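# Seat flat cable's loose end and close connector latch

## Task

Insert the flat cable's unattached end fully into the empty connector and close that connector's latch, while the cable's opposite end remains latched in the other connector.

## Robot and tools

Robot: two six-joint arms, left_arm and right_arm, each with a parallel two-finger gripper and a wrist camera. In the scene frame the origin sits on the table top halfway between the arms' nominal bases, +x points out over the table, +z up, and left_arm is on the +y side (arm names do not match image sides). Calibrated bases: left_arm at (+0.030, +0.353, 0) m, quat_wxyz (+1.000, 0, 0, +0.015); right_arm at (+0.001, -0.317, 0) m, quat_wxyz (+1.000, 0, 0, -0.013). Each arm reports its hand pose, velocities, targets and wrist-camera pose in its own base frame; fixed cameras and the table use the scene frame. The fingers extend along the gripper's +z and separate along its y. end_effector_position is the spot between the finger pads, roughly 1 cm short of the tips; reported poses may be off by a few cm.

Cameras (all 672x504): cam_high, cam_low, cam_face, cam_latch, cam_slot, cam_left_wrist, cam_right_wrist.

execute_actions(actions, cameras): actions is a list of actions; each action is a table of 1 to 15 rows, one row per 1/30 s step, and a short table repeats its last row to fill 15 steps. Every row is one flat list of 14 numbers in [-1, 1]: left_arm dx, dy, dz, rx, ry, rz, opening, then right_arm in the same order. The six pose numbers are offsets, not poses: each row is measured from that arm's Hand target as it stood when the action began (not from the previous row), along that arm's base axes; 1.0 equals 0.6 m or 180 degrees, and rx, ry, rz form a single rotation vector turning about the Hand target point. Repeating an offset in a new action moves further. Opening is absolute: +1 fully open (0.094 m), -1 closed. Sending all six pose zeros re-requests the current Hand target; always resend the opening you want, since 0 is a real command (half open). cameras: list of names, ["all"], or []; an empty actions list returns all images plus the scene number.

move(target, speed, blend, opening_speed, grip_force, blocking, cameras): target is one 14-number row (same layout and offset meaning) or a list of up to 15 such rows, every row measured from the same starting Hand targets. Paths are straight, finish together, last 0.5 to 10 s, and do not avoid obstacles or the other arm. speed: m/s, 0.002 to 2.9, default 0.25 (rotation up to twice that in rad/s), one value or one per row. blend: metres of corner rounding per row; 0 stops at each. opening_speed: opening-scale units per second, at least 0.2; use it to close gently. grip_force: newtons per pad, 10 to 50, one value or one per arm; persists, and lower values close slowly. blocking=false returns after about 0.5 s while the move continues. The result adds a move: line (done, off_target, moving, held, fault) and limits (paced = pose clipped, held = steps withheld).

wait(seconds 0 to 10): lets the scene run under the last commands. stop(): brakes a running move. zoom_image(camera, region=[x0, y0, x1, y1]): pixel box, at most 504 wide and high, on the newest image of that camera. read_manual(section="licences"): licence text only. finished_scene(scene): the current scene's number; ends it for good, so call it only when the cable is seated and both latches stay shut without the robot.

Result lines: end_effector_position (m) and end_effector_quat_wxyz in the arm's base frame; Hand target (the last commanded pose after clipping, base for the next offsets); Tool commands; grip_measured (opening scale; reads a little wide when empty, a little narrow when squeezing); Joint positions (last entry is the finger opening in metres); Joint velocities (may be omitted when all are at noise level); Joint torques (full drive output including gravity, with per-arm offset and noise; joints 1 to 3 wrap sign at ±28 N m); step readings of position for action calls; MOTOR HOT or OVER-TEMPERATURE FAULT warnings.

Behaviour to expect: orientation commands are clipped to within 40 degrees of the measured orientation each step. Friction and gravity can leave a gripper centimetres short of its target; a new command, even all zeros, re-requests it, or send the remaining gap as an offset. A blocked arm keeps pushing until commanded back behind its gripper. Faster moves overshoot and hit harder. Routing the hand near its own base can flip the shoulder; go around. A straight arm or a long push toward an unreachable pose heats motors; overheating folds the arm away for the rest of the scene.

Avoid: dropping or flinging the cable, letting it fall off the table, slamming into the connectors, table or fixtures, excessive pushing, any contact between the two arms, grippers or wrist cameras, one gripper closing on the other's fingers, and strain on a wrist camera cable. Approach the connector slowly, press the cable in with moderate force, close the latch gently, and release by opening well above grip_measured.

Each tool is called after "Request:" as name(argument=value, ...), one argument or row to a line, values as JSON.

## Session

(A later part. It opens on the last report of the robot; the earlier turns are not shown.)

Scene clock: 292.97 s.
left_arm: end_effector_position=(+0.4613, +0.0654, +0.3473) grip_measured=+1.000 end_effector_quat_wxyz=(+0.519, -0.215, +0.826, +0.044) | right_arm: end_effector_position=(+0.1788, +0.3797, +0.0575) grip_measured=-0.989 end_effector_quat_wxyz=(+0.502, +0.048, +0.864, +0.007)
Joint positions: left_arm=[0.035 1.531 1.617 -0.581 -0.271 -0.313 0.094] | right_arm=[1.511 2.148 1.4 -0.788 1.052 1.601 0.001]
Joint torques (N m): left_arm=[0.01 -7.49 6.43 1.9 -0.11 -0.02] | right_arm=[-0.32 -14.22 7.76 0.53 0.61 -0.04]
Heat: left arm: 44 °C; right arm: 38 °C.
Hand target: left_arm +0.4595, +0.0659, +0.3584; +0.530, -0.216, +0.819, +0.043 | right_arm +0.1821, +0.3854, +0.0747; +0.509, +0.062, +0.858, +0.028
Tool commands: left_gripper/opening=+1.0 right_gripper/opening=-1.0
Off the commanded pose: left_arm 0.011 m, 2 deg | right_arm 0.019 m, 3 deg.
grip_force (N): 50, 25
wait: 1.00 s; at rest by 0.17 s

Request:
move(
  target=[0,0,0,0,0,0,1,0,0.0,0.0333,0.0,0,0,-1.0],
  speed=0.02,
)

Request:
wait(
  seconds=2,
  cameras=["cam_latch", "cam_face", "cam_slot"],
)

Request:
zoom_image(
  camera="cam_latch",
  region=[410, 180, 540, 300],
)

Request:
zoom_image(
  camera="cam_face",
  region=[220, 170, 360, 290],
)

Scene clock: 306.37 s.
left_arm: end_effector_position=(+0.4613, +0.0654, +0.3473) grip_measured=+1.000 end_effector_quat_wxyz=(+0.519, -0.215, +0.826, +0.044) | right_arm: end_effector_position=(+0.1790, +0.3806, +0.0750) grip_measured=-0.989 end_effector_quat_wxyz=(+0.502, +0.052, +0.863, +0.014)
Joint positions: left_arm=[0.035 1.531 1.617 -0.581 -0.271 -0.313 0.094] | right_arm=[1.51 2.113 1.42 -0.828 1.052 1.601 0.001]
Joint torques (N m): left_arm=[0.01 -7.47 6.43 1.9 -0.1 -0.02] | right_arm=[-0.42 -13.79 9.52 0.27 0.63 -0.03]
Heat: left arm: 44 °C; right arm: 39 °C.
Hand target: left_arm +0.4595, +0.0659, +0.3584; +0.530, -0.216, +0.819, +0.043 | right_arm +0.1822, +0.3854, +0.0947; +0.509, +0.062, +0.858, +0.028
Off the commanded pose: left_arm 0.011 m, 2 deg | right_arm 0.021 m, 2 deg.
grip_force (N): 50, 25
move: off_target (left_arm, right_arm)

Scene clock: 308.37 s.
left_arm: end_effector_position=(+0.4613, +0.0654, +0.3473) grip_measured=+1.000 end_effector_quat_wxyz=(+0.519, -0.215, +0.826, +0.044) | right_arm: end_effector_position=(+0.1789, +0.3805, +0.0750) grip_measured=-0.989 end_effector_quat_wxyz=(+0.502, +0.051, +0.863, +0.014)
Joint positions: left_arm=[0.035 1.531 1.617 -0.581 -0.271 -0.313 0.094] | right_arm=[1.51 2.113 1.42 -0.829 1.052 1.601 0.001]
Joint torques (N m): left_arm=[-0.01 -7.49 6.42 1.9 -0.11 -0.02] | right_arm=[-0.31 -13.74 9.5 0.25 0.65 0]
Heat: left arm: 44 °C; right arm: 39 °C.
Hand target: left_arm +0.4595, +0.0659, +0.3584; +0.530, -0.216, +0.819, +0.043 | right_arm +0.1822, +0.3854, +0.0947; +0.509, +0.062, +0.858, +0.028
Tool commands: left_gripper/opening=+1.0 right_gripper/opening=-1.0
Off the commanded pose: left_arm 0.011 m, 2 deg | right_arm 0.021 m, 2 deg.
grip_force (N): 50, 25
wait: 2.00 s; at rest by 0.17 s
Images, in order (width x height): cam_face 672x504, cam_latch 672x504, cam_slot 672x504.

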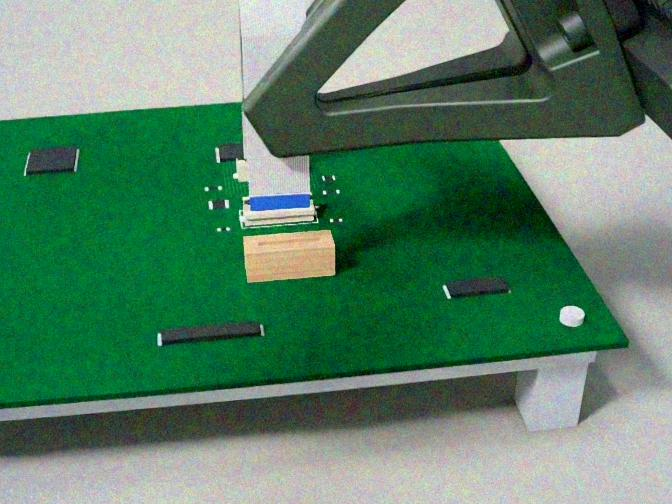

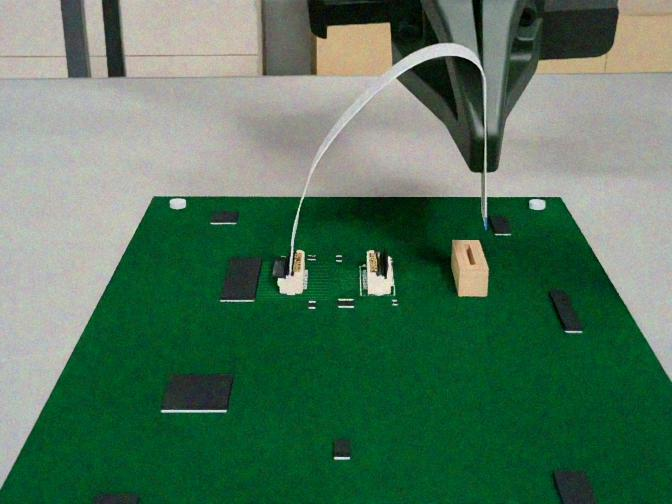

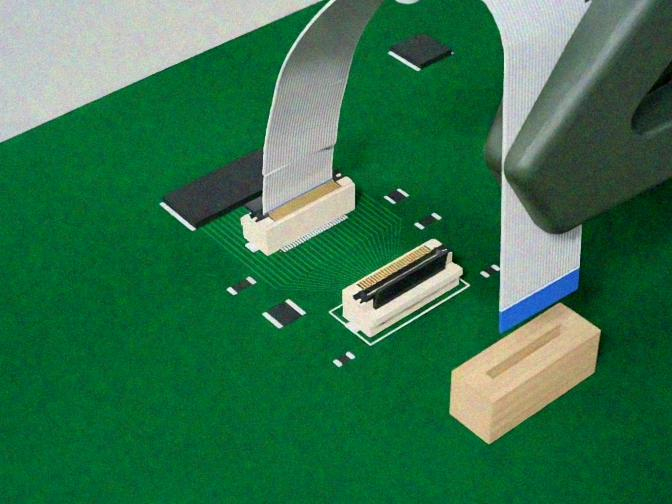

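Scaled by 3.877 from the camera's 672x504 image, which has a finer 960x720 frame.

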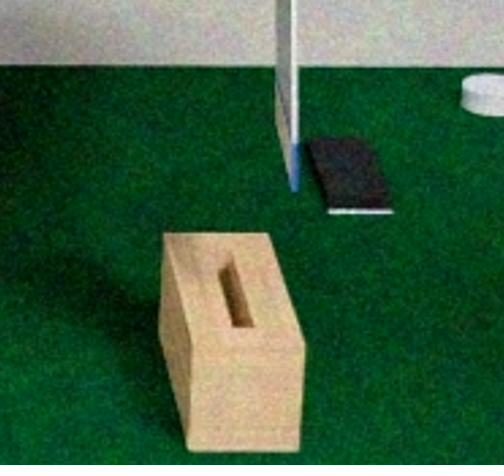

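Scaled by 3.600 from the camera's 672x504 image, which has a finer 960x720 frame.

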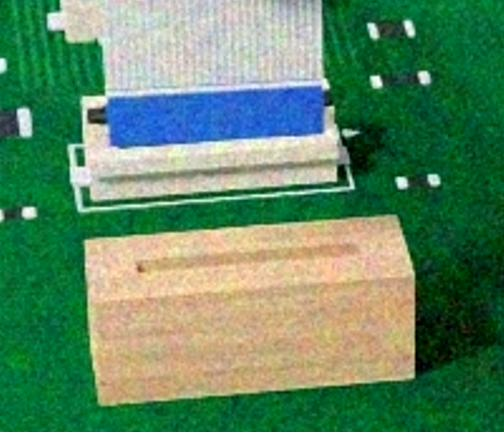

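Request:
move(
  target=[
    [0,0,0,0,0,0,1,0,-0.026,-0.024,-0.019,0,0,-1.0],
    [0,0,0,0,0,0,1,-0.0025,-0.06,-0.024,-0.019,0,0,-1.0],
  ],
  speed=0.04,
)

Request:
wait(
  seconds=1.5,
  cameras=["cam_latch", "cam_face", "cam_slot"],
)

Scene clock: 338.57 s.
left_arm: end_effector_position=(+0.4613, +0.0654, +0.3473) grip_measured=+1.000 end_effector_quat_wxyz=(+0.519, -0.215, +0.826, +0.044) | right_arm: end_effector_position=(+0.1773, +0.3540, +0.0725) grip_measured=-0.989 end_effector_quat_wxyz=(+0.502, +0.042, +0.864, -0.002)
Joint positions: left_arm=[0.035 1.531 1.617 -0.581 -0.271 -0.313 0.094] | right_arm=[1.51 2.047 1.306 -0.817 1.052 1.6 0.001]
Joint torques (N m): left_arm=[-0.02 -7.47 6.43 1.9 -0.11 -0.02] | right_arm=[-0.32 -12.92 4.53 0.52 0.67 0]
Heat: left arm: 44 °C; right arm: 38 °C.
Hand target: left_arm +0.4595, +0.0659, +0.3584; +0.530, -0.216, +0.819, +0.043 | right_arm +0.1807, +0.3493, +0.0803; +0.510, +0.046, +0.859, +0.002
Off the commanded pose: left_arm 0.011 m, 2 deg | right_arm 0.010 m, 1 deg.
grip_force (N): 50, 25
move: off_target (left_arm)

Scene clock: 340.07 s.
left_arm: end_effector_position=(+0.4613, +0.0654, +0.3473) grip_measured=+1.000 end_effector_quat_wxyz=(+0.519, -0.215, +0.826, +0.044) | right_arm: end_effector_position=(+0.1773, +0.3540, +0.0725) grip_measured=-0.989 end_effector_quat_wxyz=(+0.502, +0.042, +0.864, -0.002)
Joint positions: left_arm=[0.035 1.531 1.617 -0.581 -0.271 -0.313 0.094] | right_arm=[1.51 2.047 1.306 -0.817 1.052 1.6 0.001]
Joint torques (N m): left_arm=[0.01 -7.5 6.45 1.9 -0.11 -0.02] | right_arm=[-0.54 -12.94 4.4 0.53 0.68 -0.01]
Heat: left arm: 44 °C; right arm: 38 °C.
Hand target: left_arm +0.4595, +0.0659, +0.3584; +0.530, -0.216, +0.819, +0.043 | right_arm +0.1807, +0.3493, +0.0803; +0.510, +0.046, +0.859, +0.002
Tool commands: left_gripper/opening=+1.0 right_gripper/opening=-1.0
Off the commanded pose: left_arm 0.011 m, 2 deg | right_arm 0.010 m, 1 deg.
grip_force (N): 50, 25
wait: 1.50 s; at rest by 0.17 s
Images, in order (width x height): cam_face 672x504, cam_latch 672x504, cam_slot 672x504.

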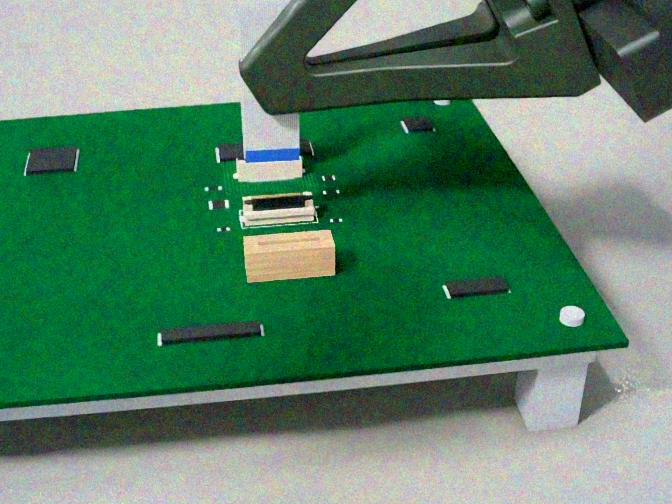

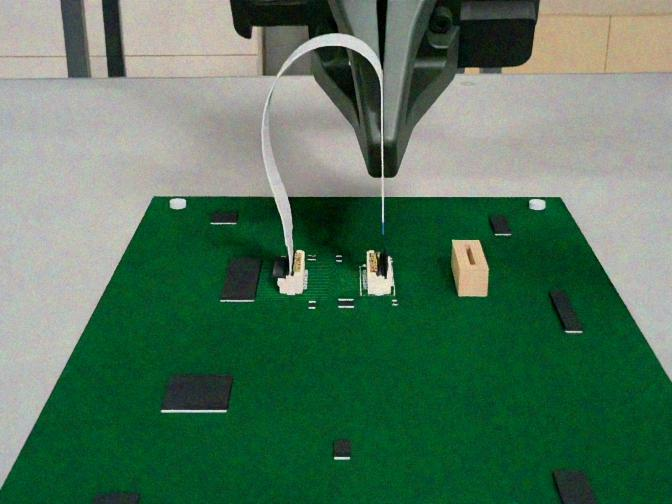

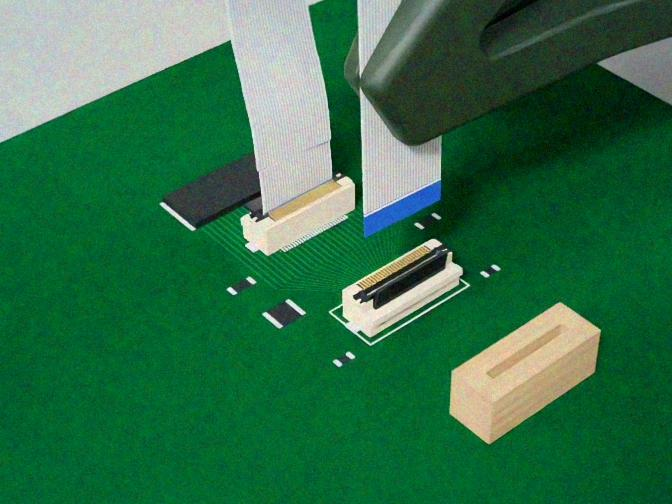

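Request:
zoom_image(
  camera="cam_latch",
  region=[350, 200, 410, 300],
)

Request:
zoom_image(
  camera="cam_face",
  region=[220, 130, 340, 235],
)

Request:
zoom_image(
  camera="cam_slot",
  region=[330, 160, 490, 340],
)

Scaled by 5.040 from the camera's 672x504 image, which has a finer 960x720 frame.

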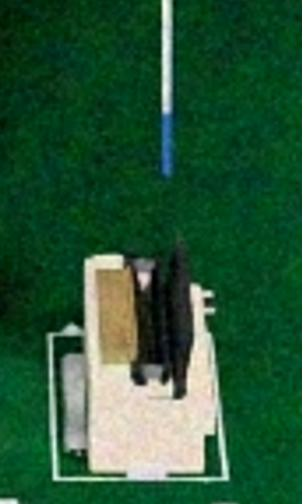

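Scaled by 4.200 from the camera's 672x504 image, which has a finer 960x720 frame.

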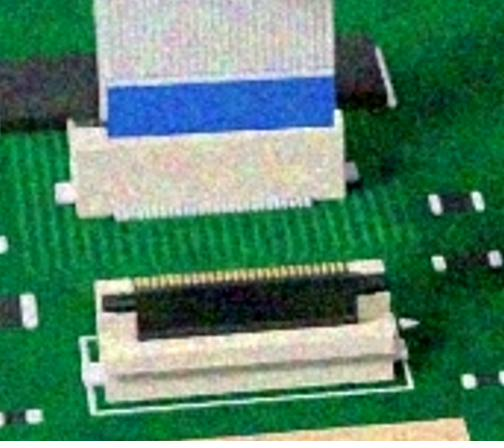

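Scaled by 2.800 from the camera's 672x504 image, which has a finer 960x720 frame.

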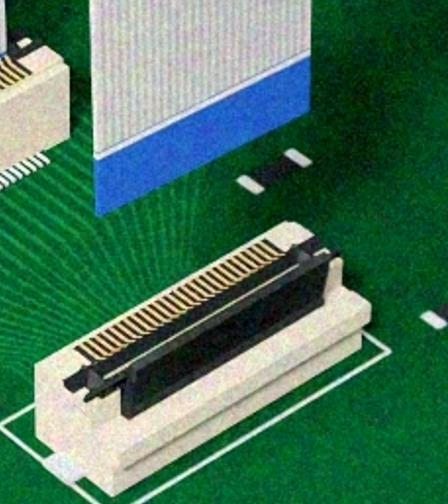

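Request:
zoom_image(
  camera="cam_latch",
  region=[368, 205, 398, 240],
)

Request:
zoom_image(
  camera="cam_latch",
  region=[365, 245, 395, 280],
)

Scaled by 14.400 from the camera's 672x504 image, which has a finer 960x720 frame.

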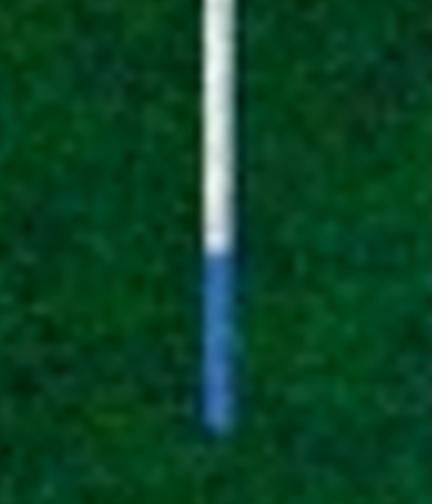

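Scaled by 14.400 from the camera's 672x504 image, which has a finer 960x720 frame.

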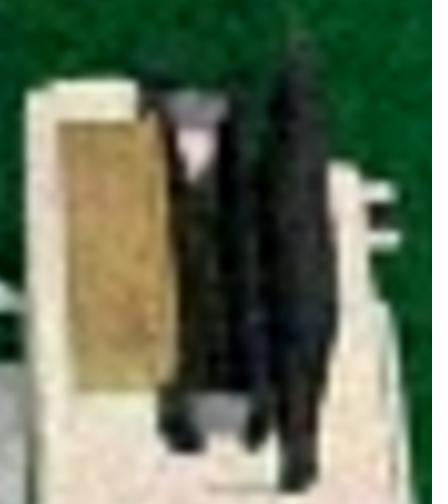

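Request:
move(
  target=[0,0,0,0,0,0,1,-0.0015,0,0,0,0,0.0111,-1.0],
  speed=0.03,
)

Request:
wait(
  seconds=1.5,
)

Scene clock: 412.30 s.
left_arm: end_effector_position=(+0.4613, +0.0654, +0.3473) grip_measured=+1.000 end_effector_quat_wxyz=(+0.519, -0.215, +0.826, +0.044) | right_arm: end_effector_position=(+0.1773, +0.3539, +0.0730) grip_measured=-0.989 end_effector_quat_wxyz=(+0.502, +0.029, +0.864, +0.008)
Joint positions: left_arm=[0.035 1.531 1.617 -0.581 -0.271 -0.313 0.094] | right_arm=[1.51 2.015 1.257 -0.74 1.052 1.536 0.001]
Joint torques (N m): left_arm=[-0.01 -7.49 6.45 1.89 -0.11 -0.02] | right_arm=[-0.35 -12.72 4.51 0.6 0.67 -0.05]
Heat: left arm: 45 °C; right arm: 39 °C.
Hand target: left_arm +0.4595, +0.0659, +0.3584; +0.530, -0.216, +0.819, +0.043 | right_arm +0.1798, +0.3493, +0.0803; +0.510, +0.032, +0.859, +0.011
Off the commanded pose: left_arm 0.011 m, 2 deg | right_arm 0.009 m, 1 deg.
grip_force (N): 50, 25
move: off_target (left_arm)

Scene clock: 413.80 s.
left_arm: end_effector_position=(+0.4613, +0.0654, +0.3473) grip_measured=+1.000 end_effector_quat_wxyz=(+0.519, -0.215, +0.826, +0.044) | right_arm: end_effector_position=(+0.1773, +0.3541, +0.0730) grip_measured=-0.989 end_effector_quat_wxyz=(+0.503, +0.029, +0.864, +0.008)
Joint positions: left_arm=[0.035 1.531 1.617 -0.581 -0.271 -0.313 0.094] | right_arm=[1.51 2.015 1.257 -0.739 1.052 1.535 0.001]
Joint torques (N m): left_arm=[-0.03 -7.47 6.43 1.9 -0.1 -0.02] | right_arm=[-0.39 -12.71 4.4 0.6 0.69 -0.07]
Heat: left arm: 45 °C; right arm: 40 °C.
Hand target: left_arm +0.4595, +0.0659, +0.3584; +0.530, -0.216, +0.819, +0.043 | right_arm +0.1798, +0.3494, +0.0803; +0.510, +0.032, +0.859, +0.011
Tool commands: left_gripper/opening=+1.0 right_gripper/opening=-1.0
Off the commanded pose: left_arm 0.011 m, 2 deg | right_arm 0.009 m, 1 deg.
grip_force (N): 50, 25
wait: 1.50 s; at rest by 0.17 s

Request:
wait(
  seconds=0.5,
  cameras=["cam_latch", "cam_face", "cam_slot"],
)

Request:
zoom_image(
  camera="cam_latch",
  region=[368, 205, 398, 240],
)

Request:
zoom_image(
  camera="cam_face",
  region=[220, 130, 340, 235],
)

Request:
zoom_image(
  camera="cam_slot",
  region=[330, 160, 490, 340],
)

Scene clock: 427.27 s.
left_arm: end_effector_position=(+0.4613, +0.0654, +0.3473) grip_measured=+1.000 end_effector_quat_wxyz=(+0.519, -0.215, +0.826, +0.044) | right_arm: end_effector_position=(+0.1773, +0.3541, +0.0730) grip_measured=-0.989 end_effector_quat_wxyz=(+0.503, +0.029, +0.864, +0.008)
Joint positions: left_arm=[0.035 1.531 1.617 -0.581 -0.271 -0.313 0.094] | right_arm=[1.51 2.015 1.257 -0.739 1.052 1.535 0.001]
Joint torques (N m): left_arm=[-0.02 -7.5 6.45 1.9 -0.11 -0.02] | right_arm=[-0.25 -12.68 4.56 0.61 0.67 -0.06]
Heat: left arm: 45 °C; right arm: 41 °C.
Hand target: left_arm +0.4595, +0.0659, +0.3584; +0.530, -0.216, +0.819, +0.043 | right_arm +0.1798, +0.3494, +0.0803; +0.510, +0.032, +0.859, +0.011
Tool commands: left_gripper/opening=+1.0 right_gripper/opening=-1.0
Off the commanded pose: left_arm 0.011 m, 2 deg | right_arm 0.009 m, 1 deg.
grip_force (N): 50, 25
wait: 0.50 s; at rest from the start
Images, in order (width x height): cam_face 672x504, cam_latch 672x504, cam_slot 672x504.

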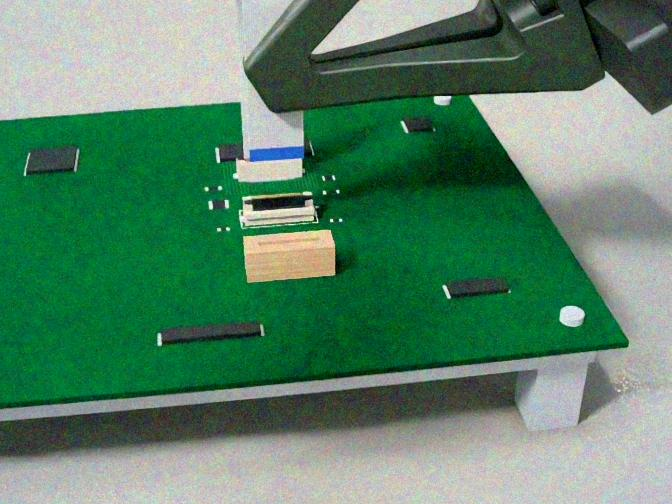

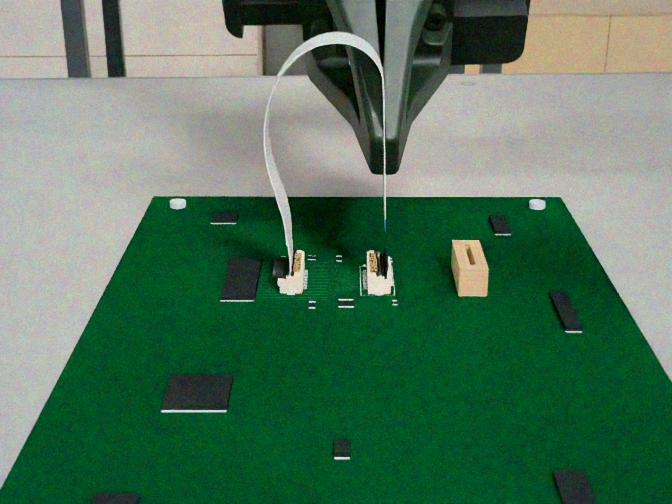

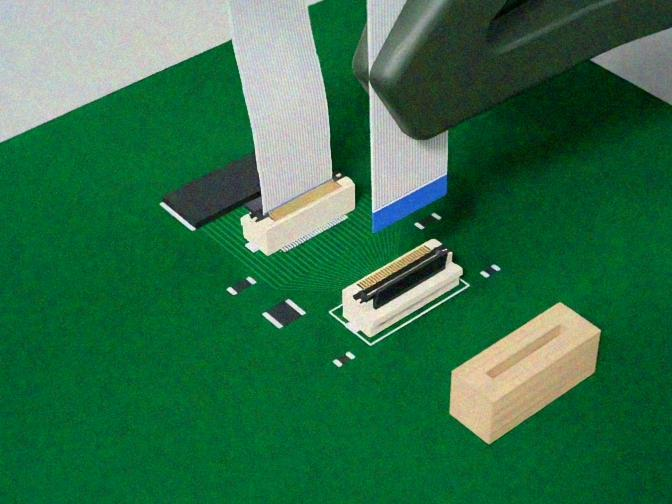

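Scaled by 14.400 from the camera's 672x504 image, which has a finer 960x720 frame.

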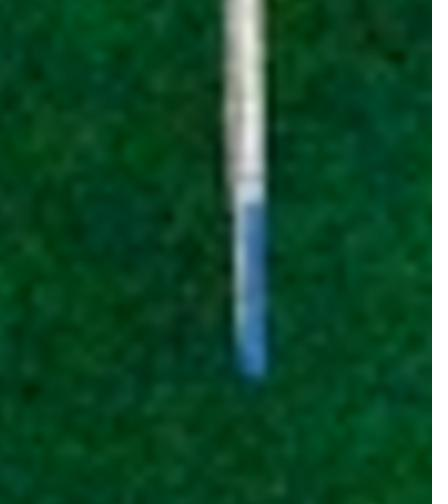

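Scaled by 4.200 from the camera's 672x504 image, which has a finer 960x720 frame.

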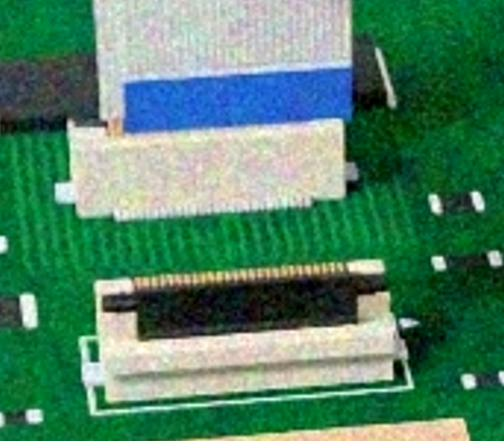

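Scaled by 2.800 from the camera's 672x504 image, which has a finer 960x720 frame.

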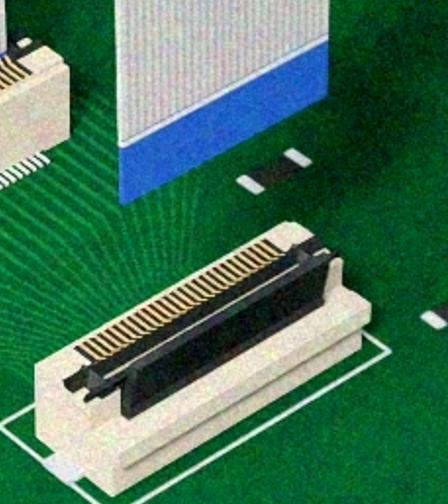

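Request:
move(
  target=[0,0,0,0,0,0,1,0,-0.0018,-0.011,0.0045,0,0,-1.0],
  speed=0.02,
)

Request:
wait(
  seconds=1.5,
  cameras=["cam_latch", "cam_face", "cam_slot"],
)

Request:
zoom_image(
  camera="cam_latch",
  region=[365, 230, 400, 285],
)

Request:
zoom_image(
  camera="cam_slot",
  region=[330, 200, 470, 340],
)

Scene clock: 495.80 s.
left_arm: end_effector_position=(+0.4613, +0.0654, +0.3473) grip_measured=+1.000 end_effector_quat_wxyz=(+0.519, -0.215, +0.826, +0.044) | right_arm: end_effector_position=(+0.1773, +0.3531, +0.0673) grip_measured=-0.989 end_effector_quat_wxyz=(+0.503, +0.033, +0.864, +0.015)
Joint positions: left_arm=[0.035 1.531 1.617 -0.581 -0.271 -0.313 0.094] | right_arm=[1.51 2.014 1.229 -0.695 1.052 1.534 0.001]
Joint torques (N m): left_arm=[-0.02 -7.49 6.43 1.9 -0.11 -0.02] | right_arm=[-0.39 -12.48 4.51 0.6 0.61 -0.09]
Heat: left arm: 45 °C; right arm: 42 °C.
Hand target: left_arm +0.4595, +0.0659, +0.3584; +0.530, -0.216, +0.819, +0.043 | right_arm +0.1798, +0.3483, +0.0738; +0.510, +0.035, +0.859, +0.017
Off the commanded pose: left_arm 0.011 m, 2 deg | right_arm 0.008 m, 1 deg.
grip_force (N): 50, 25
move: off_target (left_arm)

Scene clock: 497.30 s.
left_arm: end_effector_position=(+0.4613, +0.0654, +0.3473) grip_measured=+1.000 end_effector_quat_wxyz=(+0.519, -0.215, +0.826, +0.044) | right_arm: end_effector_position=(+0.1773, +0.3532, +0.0673) grip_measured=-0.989 end_effector_quat_wxyz=(+0.503, +0.033, +0.864, +0.015)
Joint positions: left_arm=[0.035 1.531 1.617 -0.581 -0.271 -0.313 0.094] | right_arm=[1.51 2.014 1.229 -0.694 1.052 1.534 0.001]
Joint torques (N m): left_arm=[-0.01 -7.49 6.43 1.9 -0.11 -0.02] | right_arm=[-0.17 -12.31 4.52 0.65 0.67 -0.09]
Heat: left arm: 45 °C; right arm: 42 °C.
Hand target: left_arm +0.4595, +0.0659, +0.3584; +0.530, -0.216, +0.819, +0.043 | right_arm +0.1798, +0.3484, +0.0738; +0.510, +0.035, +0.859, +0.017
Tool commands: left_gripper/opening=+1.0 right_gripper/opening=-1.0
Off the commanded pose: left_arm 0.011 m, 2 deg | right_arm 0.008 m, 1 deg.
grip_force (N): 50, 25
wait: 1.50 s; at rest by 0.17 s
Images, in order (width x height): cam_face 672x504, cam_latch 672x504, cam_slot 672x504.

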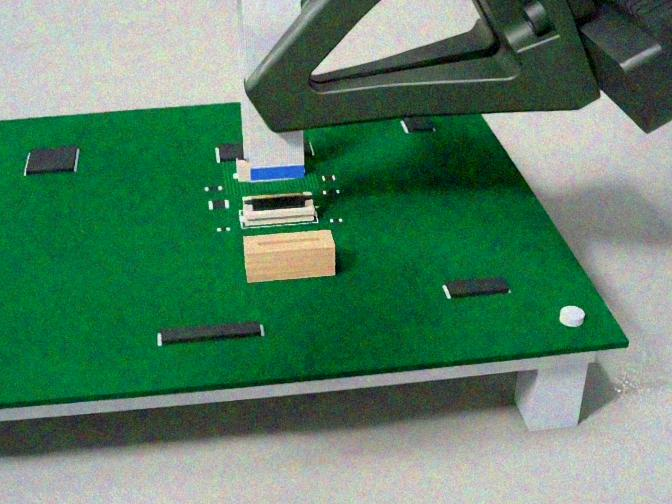

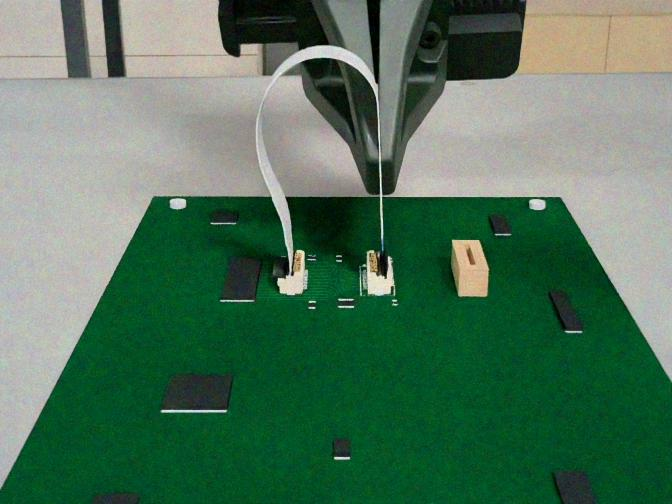

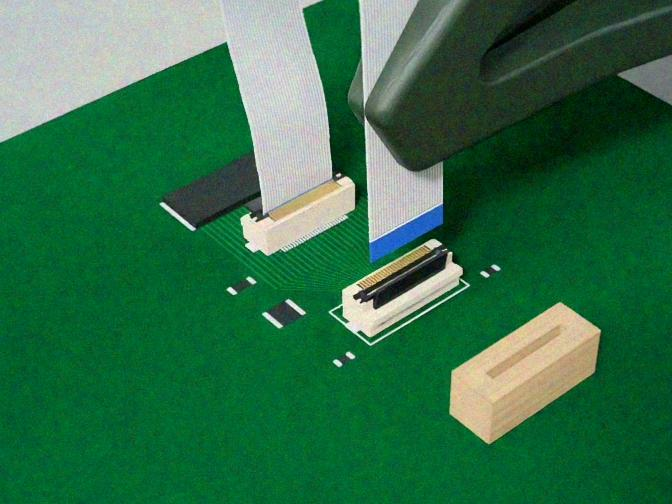

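Scaled by 9.164 from the camera's 672x504 image, which has a finer 960x720 frame.

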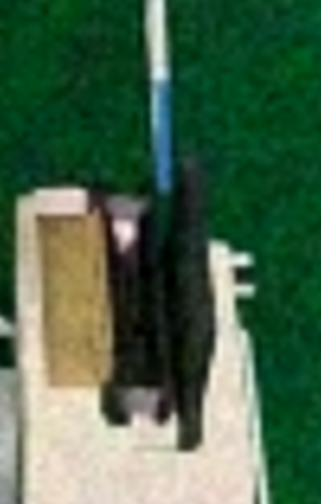

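Scaled by 3.600 from the camera's 672x504 image, which has a finer 960x720 frame.

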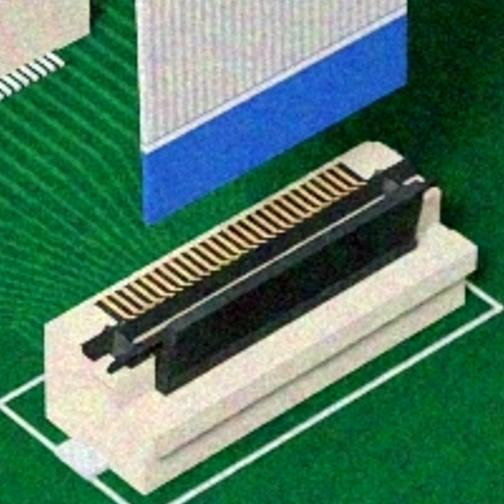

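Request:
zoom_image(
  camera="cam_face",
  region=[230, 150, 330, 235],
)

Request:
zoom_image(
  camera="cam_face",
  region=[230, 155, 290, 220],
)

Request:
zoom_image(
  camera="cam_face",
  region=[270, 155, 330, 220],
)

Scaled by 5.040 from the camera's 672x504 image, which has a finer 960x720 frame.

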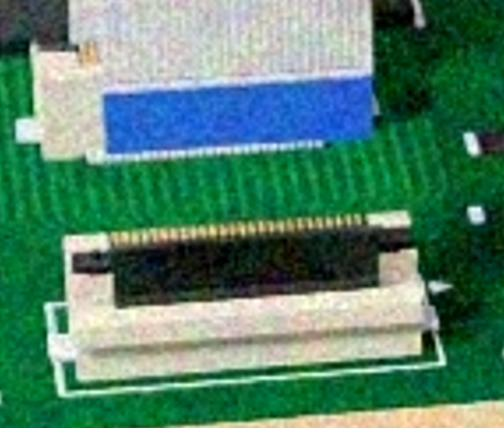

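Scaled by 7.754 from the camera's 672x504 image, which has a finer 960x720 frame.

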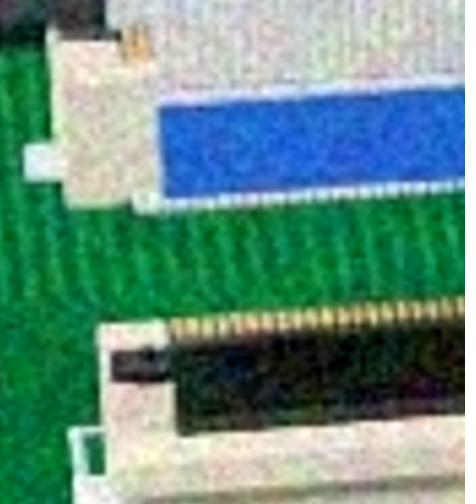

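Scaled by 7.754 from the camera's 672x504 image, which has a finer 960x720 frame.

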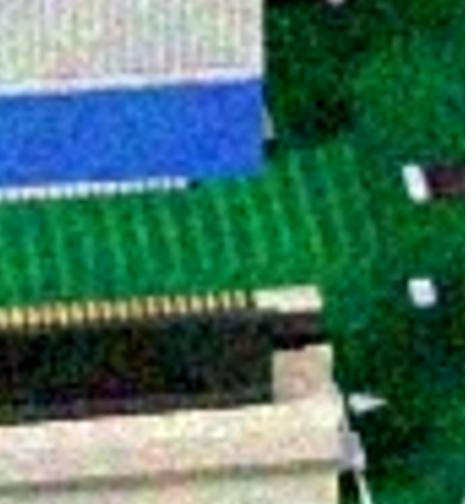

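Request:
zoom_image(
  camera="cam_latch",
  region=[368, 228, 393, 256],
)

Request:
zoom_image(
  camera="cam_latch",
  region=[368, 248, 393, 280],
)

Scaled by 18.000 from the camera's 672x504 image, which has a finer 960x720 frame.

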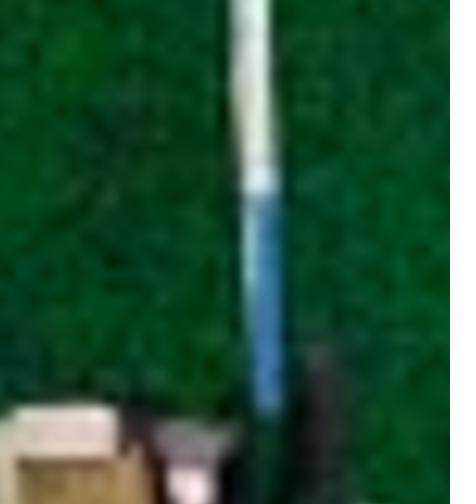

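Scaled by 15.750 from the camera's 672x504 image, which has a finer 960x720 frame.

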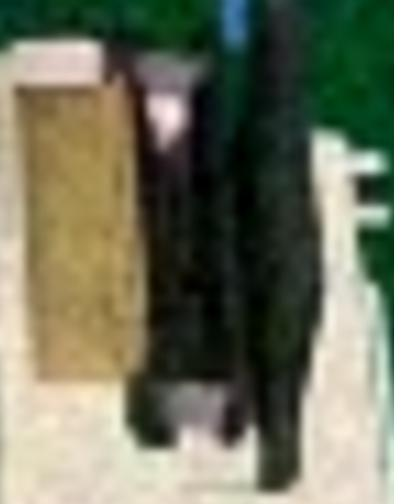

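Request:
move(
  target=[0,0,0,0,0,0,1,0,-0.003,-0.0165,-0.0095,0,0,-1.0],
  speed=0.03,
)

Request:
wait(
  seconds=1,
)

Scene clock: 582.23 s.
left_arm: end_effector_position=(+0.4613, +0.0654, +0.3473) grip_measured=+1.000 end_effector_quat_wxyz=(+0.519, -0.215, +0.826, +0.044) | right_arm: end_effector_position=(+0.1773, +0.3534, +0.0673) grip_measured=-0.989 end_effector_quat_wxyz=(+0.503, +0.033, +0.864, +0.015)
Joint positions: left_arm=[0.035 1.531 1.617 -0.581 -0.271 -0.313 0.094] | right_arm=[1.51 2.014 1.229 -0.693 1.052 1.533 0.001]
Joint torques (N m): left_arm=[-0.01 -7.47 6.43 1.9 -0.11 -0.02] | right_arm=[-0.28 -9.72 4.38 0.63 0.67 -0.08]
Heat: left arm: 45 °C; right arm: 42 °C.
Hand target: left_arm +0.4595, +0.0659, +0.3584; +0.530, -0.216, +0.819, +0.043 | right_arm +0.1798, +0.3465, +0.0639; +0.511, +0.028, +0.859, +0.004
Off the commanded pose: left_arm 0.011 m, 2 deg | right_arm 0.008 m, 2 deg.
grip_force (N): 50, 25
move: off_target (left_arm)

Scene clock: 583.23 s.
left_arm: end_effector_position=(+0.4613, +0.0654, +0.3473) grip_measured=+1.000 end_effector_quat_wxyz=(+0.519, -0.215, +0.826, +0.044) | right_arm: end_effector_position=(+0.1773, +0.3534, +0.0674) grip_measured=-0.989 end_effector_quat_wxyz=(+0.503, +0.033, +0.864, +0.015)
Joint positions: left_arm=[0.035 1.531 1.617 -0.581 -0.271 -0.313 0.094] | right_arm=[1.51 2.014 1.229 -0.693 1.052 1.533 0.001]
Joint torques (N m): left_arm=[-0.02 -7.47 6.45 1.9 -0.11 -0.02] | right_arm=[-0.43 -9.78 4.29 0.64 0.66 -0.03]
Heat: left arm: 45 °C; right arm: 42 °C.
Hand target: left_arm +0.4595, +0.0659, +0.3584; +0.530, -0.216, +0.819, +0.043 | right_arm +0.1798, +0.3465, +0.0639; +0.511, +0.028, +0.859, +0.005
Tool commands: left_gripper/opening=+1.0 right_gripper/opening=-1.0
Off the commanded pose: left_arm 0.011 m, 2 deg | right_arm 0.008 m, 2 deg.
grip_force (N): 50, 25
wait: 1.00 s; at rest by 0.17 s

Request:
move(
  target=[0,0,0,0,0,0,1,0,-0.0015,-0.00825,-0.0048,0,0,-1.0],
  speed=0.03,
)

Request:
move(
  target=[0,0,0,0,0,0,1,0,-0.0005,-0.00275,-0.0016,0,0,-1.0],
  speed=0.03,
)

Request:
move(
  target=[0,0,0,0,0,0,1,0,-0.0005,-0.00275,-0.0016,0,0,-1.0],
  speed=0.03,
)

Scene clock: 591.87 s.
left_arm: end_effector_position=(+0.4613, +0.0654, +0.3473) grip_measured=+1.000 end_effector_quat_wxyz=(+0.519, -0.215, +0.826, +0.044) | right_arm: end_effector_position=(+0.1773, +0.3534, +0.0674) grip_measured=-0.989 end_effector_quat_wxyz=(+0.503, +0.033, +0.864, +0.015)
Joint positions: left_arm=[0.035 1.531 1.617 -0.581 -0.271 -0.313 0.094] | right_arm=[1.51 2.014 1.229 -0.693 1.052 1.533 0.001]
Joint torques (N m): left_arm=[-0.02 -7.47 6.45 1.9 -0.11 -0.02] | right_arm=[-0.36 -8.42 4.29 0.6 0.69 -0.08]
Heat: left arm: 45 °C; right arm: 42 °C.
Hand target: left_arm +0.4595, +0.0659, +0.3584; +0.530, -0.216, +0.819, +0.043 | right_arm +0.1798, +0.3456, +0.0590; +0.511, +0.024, +0.859, -0.002
Off the commanded pose: left_arm 0.011 m, 2 deg | right_arm 0.012 m, 2 deg.
grip_force (N): 50, 25
move: off_target (left_arm, right_arm)

Scene clock: 592.57 s.
left_arm: end_effector_position=(+0.4613, +0.0654, +0.3473) grip_measured=+1.000 end_effector_quat_wxyz=(+0.519, -0.215, +0.826, +0.044) | right_arm: end_effector_position=(+0.1773, +0.3534, +0.0674) grip_measured=-0.989 end_effector_quat_wxyz=(+0.503, +0.033, +0.864, +0.015)
Joint positions: left_arm=[0.035 1.531 1.617 -0.581 -0.271 -0.313 0.094] | right_arm=[1.51 2.014 1.229 -0.693 1.052 1.533 0.001]
Joint torques (N m): left_arm=[0.01 -7.47 6.45 1.9 -0.11 -0.02] | right_arm=[-0.25 -8.02 4.27 0.66 0.68 -0.03]
Heat: left arm: 45 °C; right arm: 42 °C.
Hand target: left_arm +0.4595, +0.0659, +0.3584; +0.530, -0.216, +0.819, +0.043 | right_arm +0.1798, +0.3453, +0.0573; +0.511, +0.023, +0.859, -0.004
Off the commanded pose: left_arm 0.011 m, 2 deg | right_arm 0.013 m, 3 deg.
grip_force (N): 50, 25
move: off_target (left_arm, right_arm)

Scene clock: 593.33 s.
left_arm: end_effector_position=(+0.4613, +0.0654, +0.3473) grip_measured=+1.000 end_effector_quat_wxyz=(+0.519, -0.215, +0.826, +0.044) | right_arm: end_effector_position=(+0.1773, +0.3532, +0.0657) grip_measured=-0.989 end_effector_quat_wxyz=(+0.503, +0.032, +0.864, +0.013)
Joint positions: left_arm=[0.035 1.531 1.617 -0.581 -0.271 -0.313 0.094] | right_arm=[1.51 2.019 1.229 -0.693 1.052 1.533 0.001]
Joint torques (N m): left_arm=[-0.01 -7.47 6.43 1.9 -0.11 -0.02] | right_arm=[-0.32 -8.03 4.19 0.6 0.65 0]
Heat: left arm: 45 °C; right arm: 41 °C.
Hand target: left_arm +0.4595, +0.0659, +0.3584; +0.530, -0.216, +0.819, +0.043 | right_arm +0.1798, +0.3450, +0.0556; +0.511, +0.021, +0.859, -0.006
Off the commanded pose: left_arm 0.011 m, 2 deg | right_arm 0.013 m, 3 deg.
grip_force (N): 50, 25
move: off_target (left_arm, right_arm)

Request:
move(
  target=[0,0,0,0,0,0,1,0,-0.0005,-0.00275,-0.0016,0,0,-1.0],
  speed=0.03,
)

Request:
wait(
  seconds=1.5,
  cameras=["cam_latch", "cam_face", "cam_slot"],
)

Request:
zoom_image(
  camera="cam_latch",
  region=[365, 245, 395, 280],
)

Request:
zoom_image(
  camera="cam_slot",
  region=[335, 220, 475, 340],
)

Request:
zoom_image(
  camera="cam_face",
  region=[230, 155, 330, 235],
)

Scene clock: 604.17 s.
left_arm: end_effector_position=(+0.4613, +0.0654, +0.3473) grip_measured=+1.000 end_effector_quat_wxyz=(+0.519, -0.215, +0.826, +0.044) | right_arm: end_effector_position=(+0.1773, +0.3529, +0.0640) grip_measured=-0.989 end_effector_quat_wxyz=(+0.503, +0.030, +0.864, +0.011)
Joint positions: left_arm=[0.035 1.531 1.617 -0.581 -0.271 -0.313 0.094] | right_arm=[1.51 2.024 1.229 -0.693 1.052 1.533 0.001]
Joint torques (N m): left_arm=[0.01 -7.49 6.45 1.9 -0.11 -0.02] | right_arm=[-0.2 -8.16 4.16 0.58 0.66 -0.06]
Heat: left arm: 45 °C; right arm: 40 °C.
Hand target: left_arm +0.4595, +0.0659, +0.3584; +0.530, -0.216, +0.819, +0.043 | right_arm +0.1798, +0.3447, +0.0540; +0.511, +0.020, +0.859, -0.008
Off the commanded pose: left_arm 0.011 m, 2 deg | right_arm 0.013 m, 3 deg.
grip_force (N): 50, 25
move: off_target (left_arm, right_arm)

Scene clock: 605.67 s.
left_arm: end_effector_position=(+0.4613, +0.0654, +0.3473) grip_measured=+1.000 end_effector_quat_wxyz=(+0.519, -0.215, +0.826, +0.044) | right_arm: end_effector_position=(+0.1773, +0.3529, +0.0640) grip_measured=-0.989 end_effector_quat_wxyz=(+0.503, +0.030, +0.864, +0.011)
Joint positions: left_arm=[0.035 1.531 1.617 -0.581 -0.271 -0.313 0.094] | right_arm=[1.51 2.024 1.229 -0.693 1.052 1.533 0.001]
Joint torques (N m): left_arm=[0.01 -7.5 6.43 1.9 -0.11 -0.02] | right_arm=[-0.47 -8.17 4.08 0.59 0.68 -0.07]
Heat: left arm: 45 °C; right arm: 40 °C.
Hand target: left_arm +0.4595, +0.0659, +0.3584; +0.530, -0.216, +0.819, +0.043 | right_arm +0.1798, +0.3447, +0.0540; +0.511, +0.020, +0.859, -0.008
Tool commands: left_gripper/opening=+1.0 right_gripper/opening=-1.0
Off the commanded pose: left_arm 0.011 m, 2 deg | right_arm 0.013 m, 3 deg.
grip_force (N): 50, 25
wait: 1.50 s; at rest by 0.17 s
Images, in order (width x height): cam_face 672x504, cam_latch 672x504, cam_slot 672x504.

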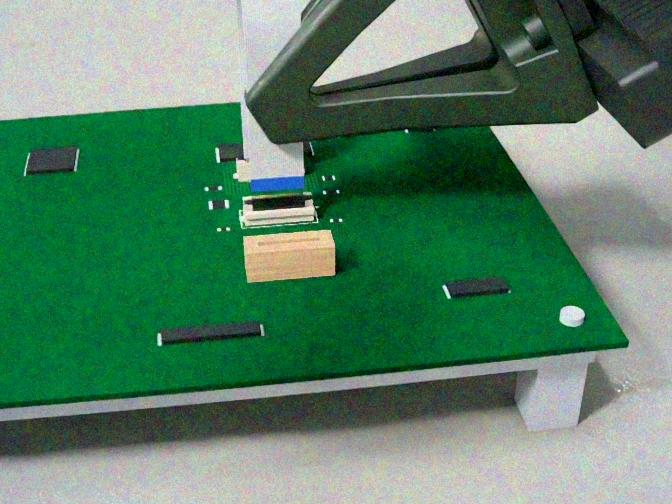

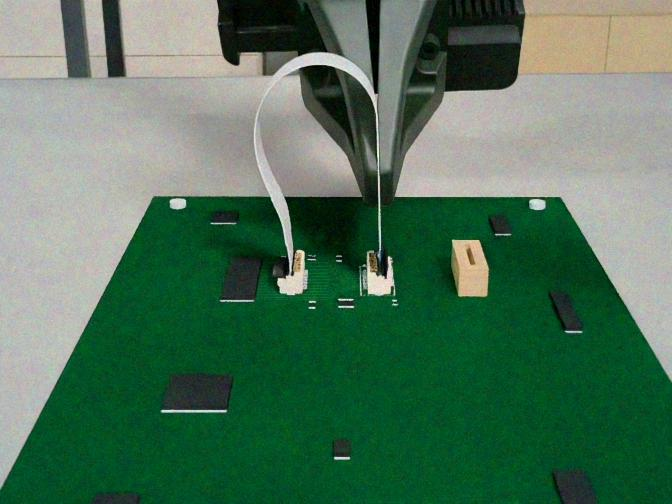

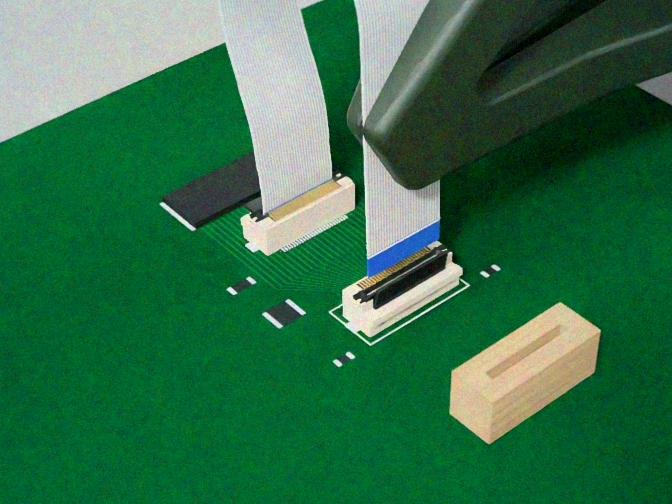

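Scaled by 14.400 from the camera's 672x504 image, which has a finer 960x720 frame.

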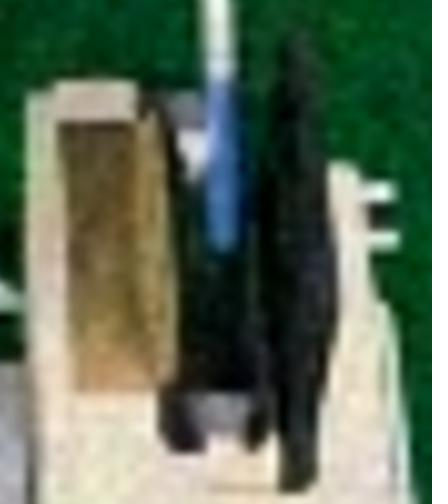

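Scaled by 3.600 from the camera's 672x504 image, which has a finer 960x720 frame.

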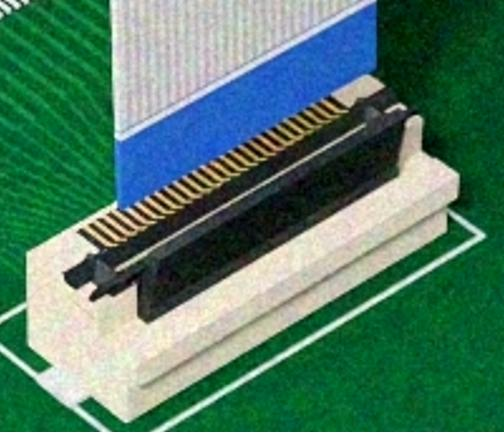

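Scaled by 5.040 from the camera's 672x504 image, which has a finer 960x720 frame.

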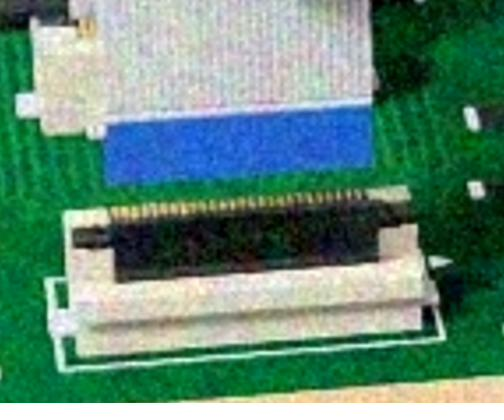

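Request:
move(
  target=[0,0,0,0,0,0,1,0,-0.0001,-0.00275,-0.0011,0,0,-1.0],
  speed=0.03,
)

Request:
wait(
  seconds=1.5,
  cameras=["cam_latch", "cam_face", "cam_slot"],
)

Request:
zoom_image(
  camera="cam_latch",
  region=[365, 245, 395, 280],
)

Request:
zoom_image(
  camera="cam_slot",
  region=[335, 220, 475, 340],
)

Scene clock: 625.37 s.
left_arm: end_effector_position=(+0.4613, +0.0654, +0.3473) grip_measured=+1.000 end_effector_quat_wxyz=(+0.519, -0.215, +0.826, +0.044) | right_arm: end_effector_position=(+0.1773, +0.3527, +0.0623) grip_measured=-0.989 end_effector_quat_wxyz=(+0.503, +0.029, +0.864, +0.009)
Joint positions: left_arm=[0.035 1.531 1.617 -0.581 -0.271 -0.313 0.094] | right_arm=[1.51 2.029 1.229 -0.692 1.052 1.533 0.001]
Joint torques (N m): left_arm=[-0.01 -7.47 6.42 1.9 -0.11 -0.02] | right_arm=[-0.35 -8.23 3.97 0.59 0.69 -0.04]
Heat: left arm: 45 °C; right arm: 39 °C.
Hand target: left_arm +0.4595, +0.0659, +0.3584; +0.530, -0.216, +0.819, +0.043 | right_arm +0.1798, +0.3446, +0.0524; +0.511, +0.019, +0.859, -0.010
Off the commanded pose: left_arm 0.011 m, 2 deg | right_arm 0.013 m, 3 deg.
grip_force (N): 50, 25
move: off_target (left_arm, right_arm)

Scene clock: 626.87 s.
left_arm: end_effector_position=(+0.4613, +0.0654, +0.3473) grip_measured=+1.000 end_effector_quat_wxyz=(+0.519, -0.215, +0.826, +0.044) | right_arm: end_effector_position=(+0.1773, +0.3528, +0.0623) grip_measured=-0.989 end_effector_quat_wxyz=(+0.503, +0.030, +0.864, +0.009)
Joint positions: left_arm=[0.035 1.531 1.617 -0.581 -0.271 -0.313 0.094] | right_arm=[1.51 2.029 1.229 -0.692 1.052 1.533 0.001]
Joint torques (N m): left_arm=[-0.01 -7.49 6.43 1.9 -0.11 -0.02] | right_arm=[-0.24 -8.05 4.16 0.6 0.67 -0.05]
Heat: left arm: 45 °C; right arm: 39 °C.
Hand target: left_arm +0.4595, +0.0659, +0.3584; +0.530, -0.216, +0.819, +0.043 | right_arm +0.1798, +0.3447, +0.0524; +0.511, +0.019, +0.859, -0.010
Tool commands: left_gripper/opening=+1.0 right_gripper/opening=-1.0
Off the commanded pose: left_arm 0.011 m, 2 deg | right_arm 0.013 m, 3 deg.
grip_force (N): 50, 25
wait: 1.50 s; at rest by 0.17 s
Images, in order (width x height): cam_face 672x504, cam_latch 672x504, cam_slot 672x504.

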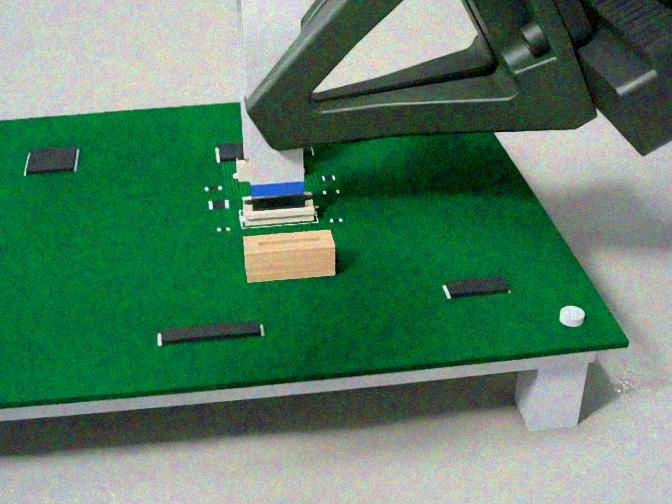

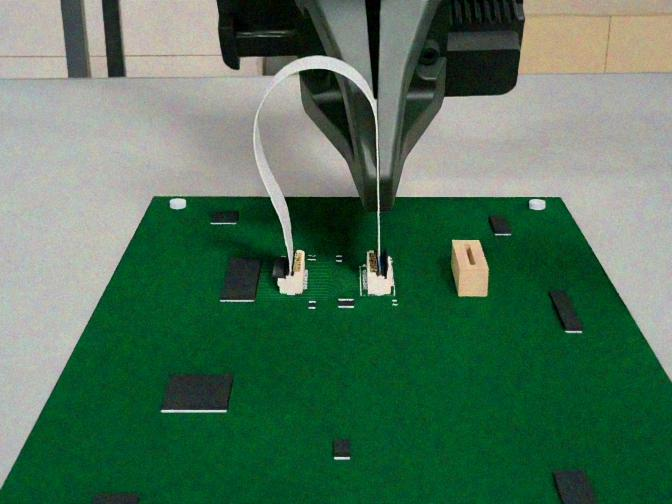

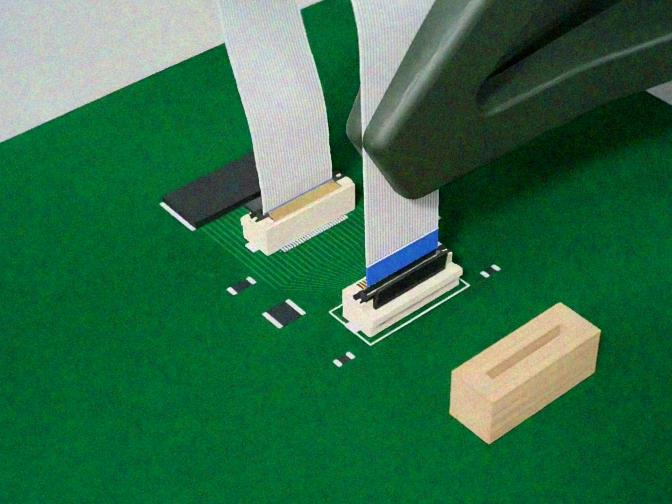

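Scaled by 14.400 from the camera's 672x504 image, which has a finer 960x720 frame.

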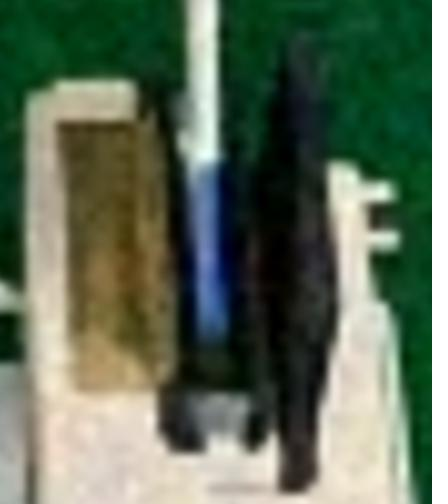

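Scaled by 3.600 from the camera's 672x504 image, which has a finer 960x720 frame.

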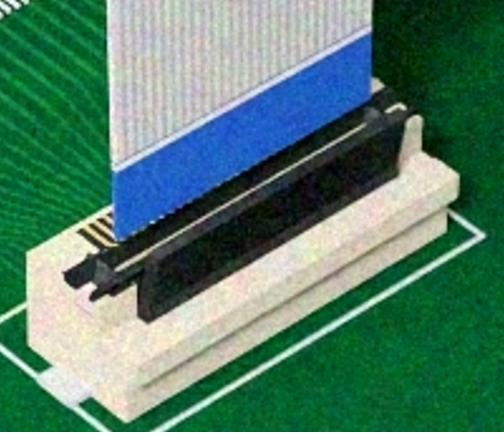

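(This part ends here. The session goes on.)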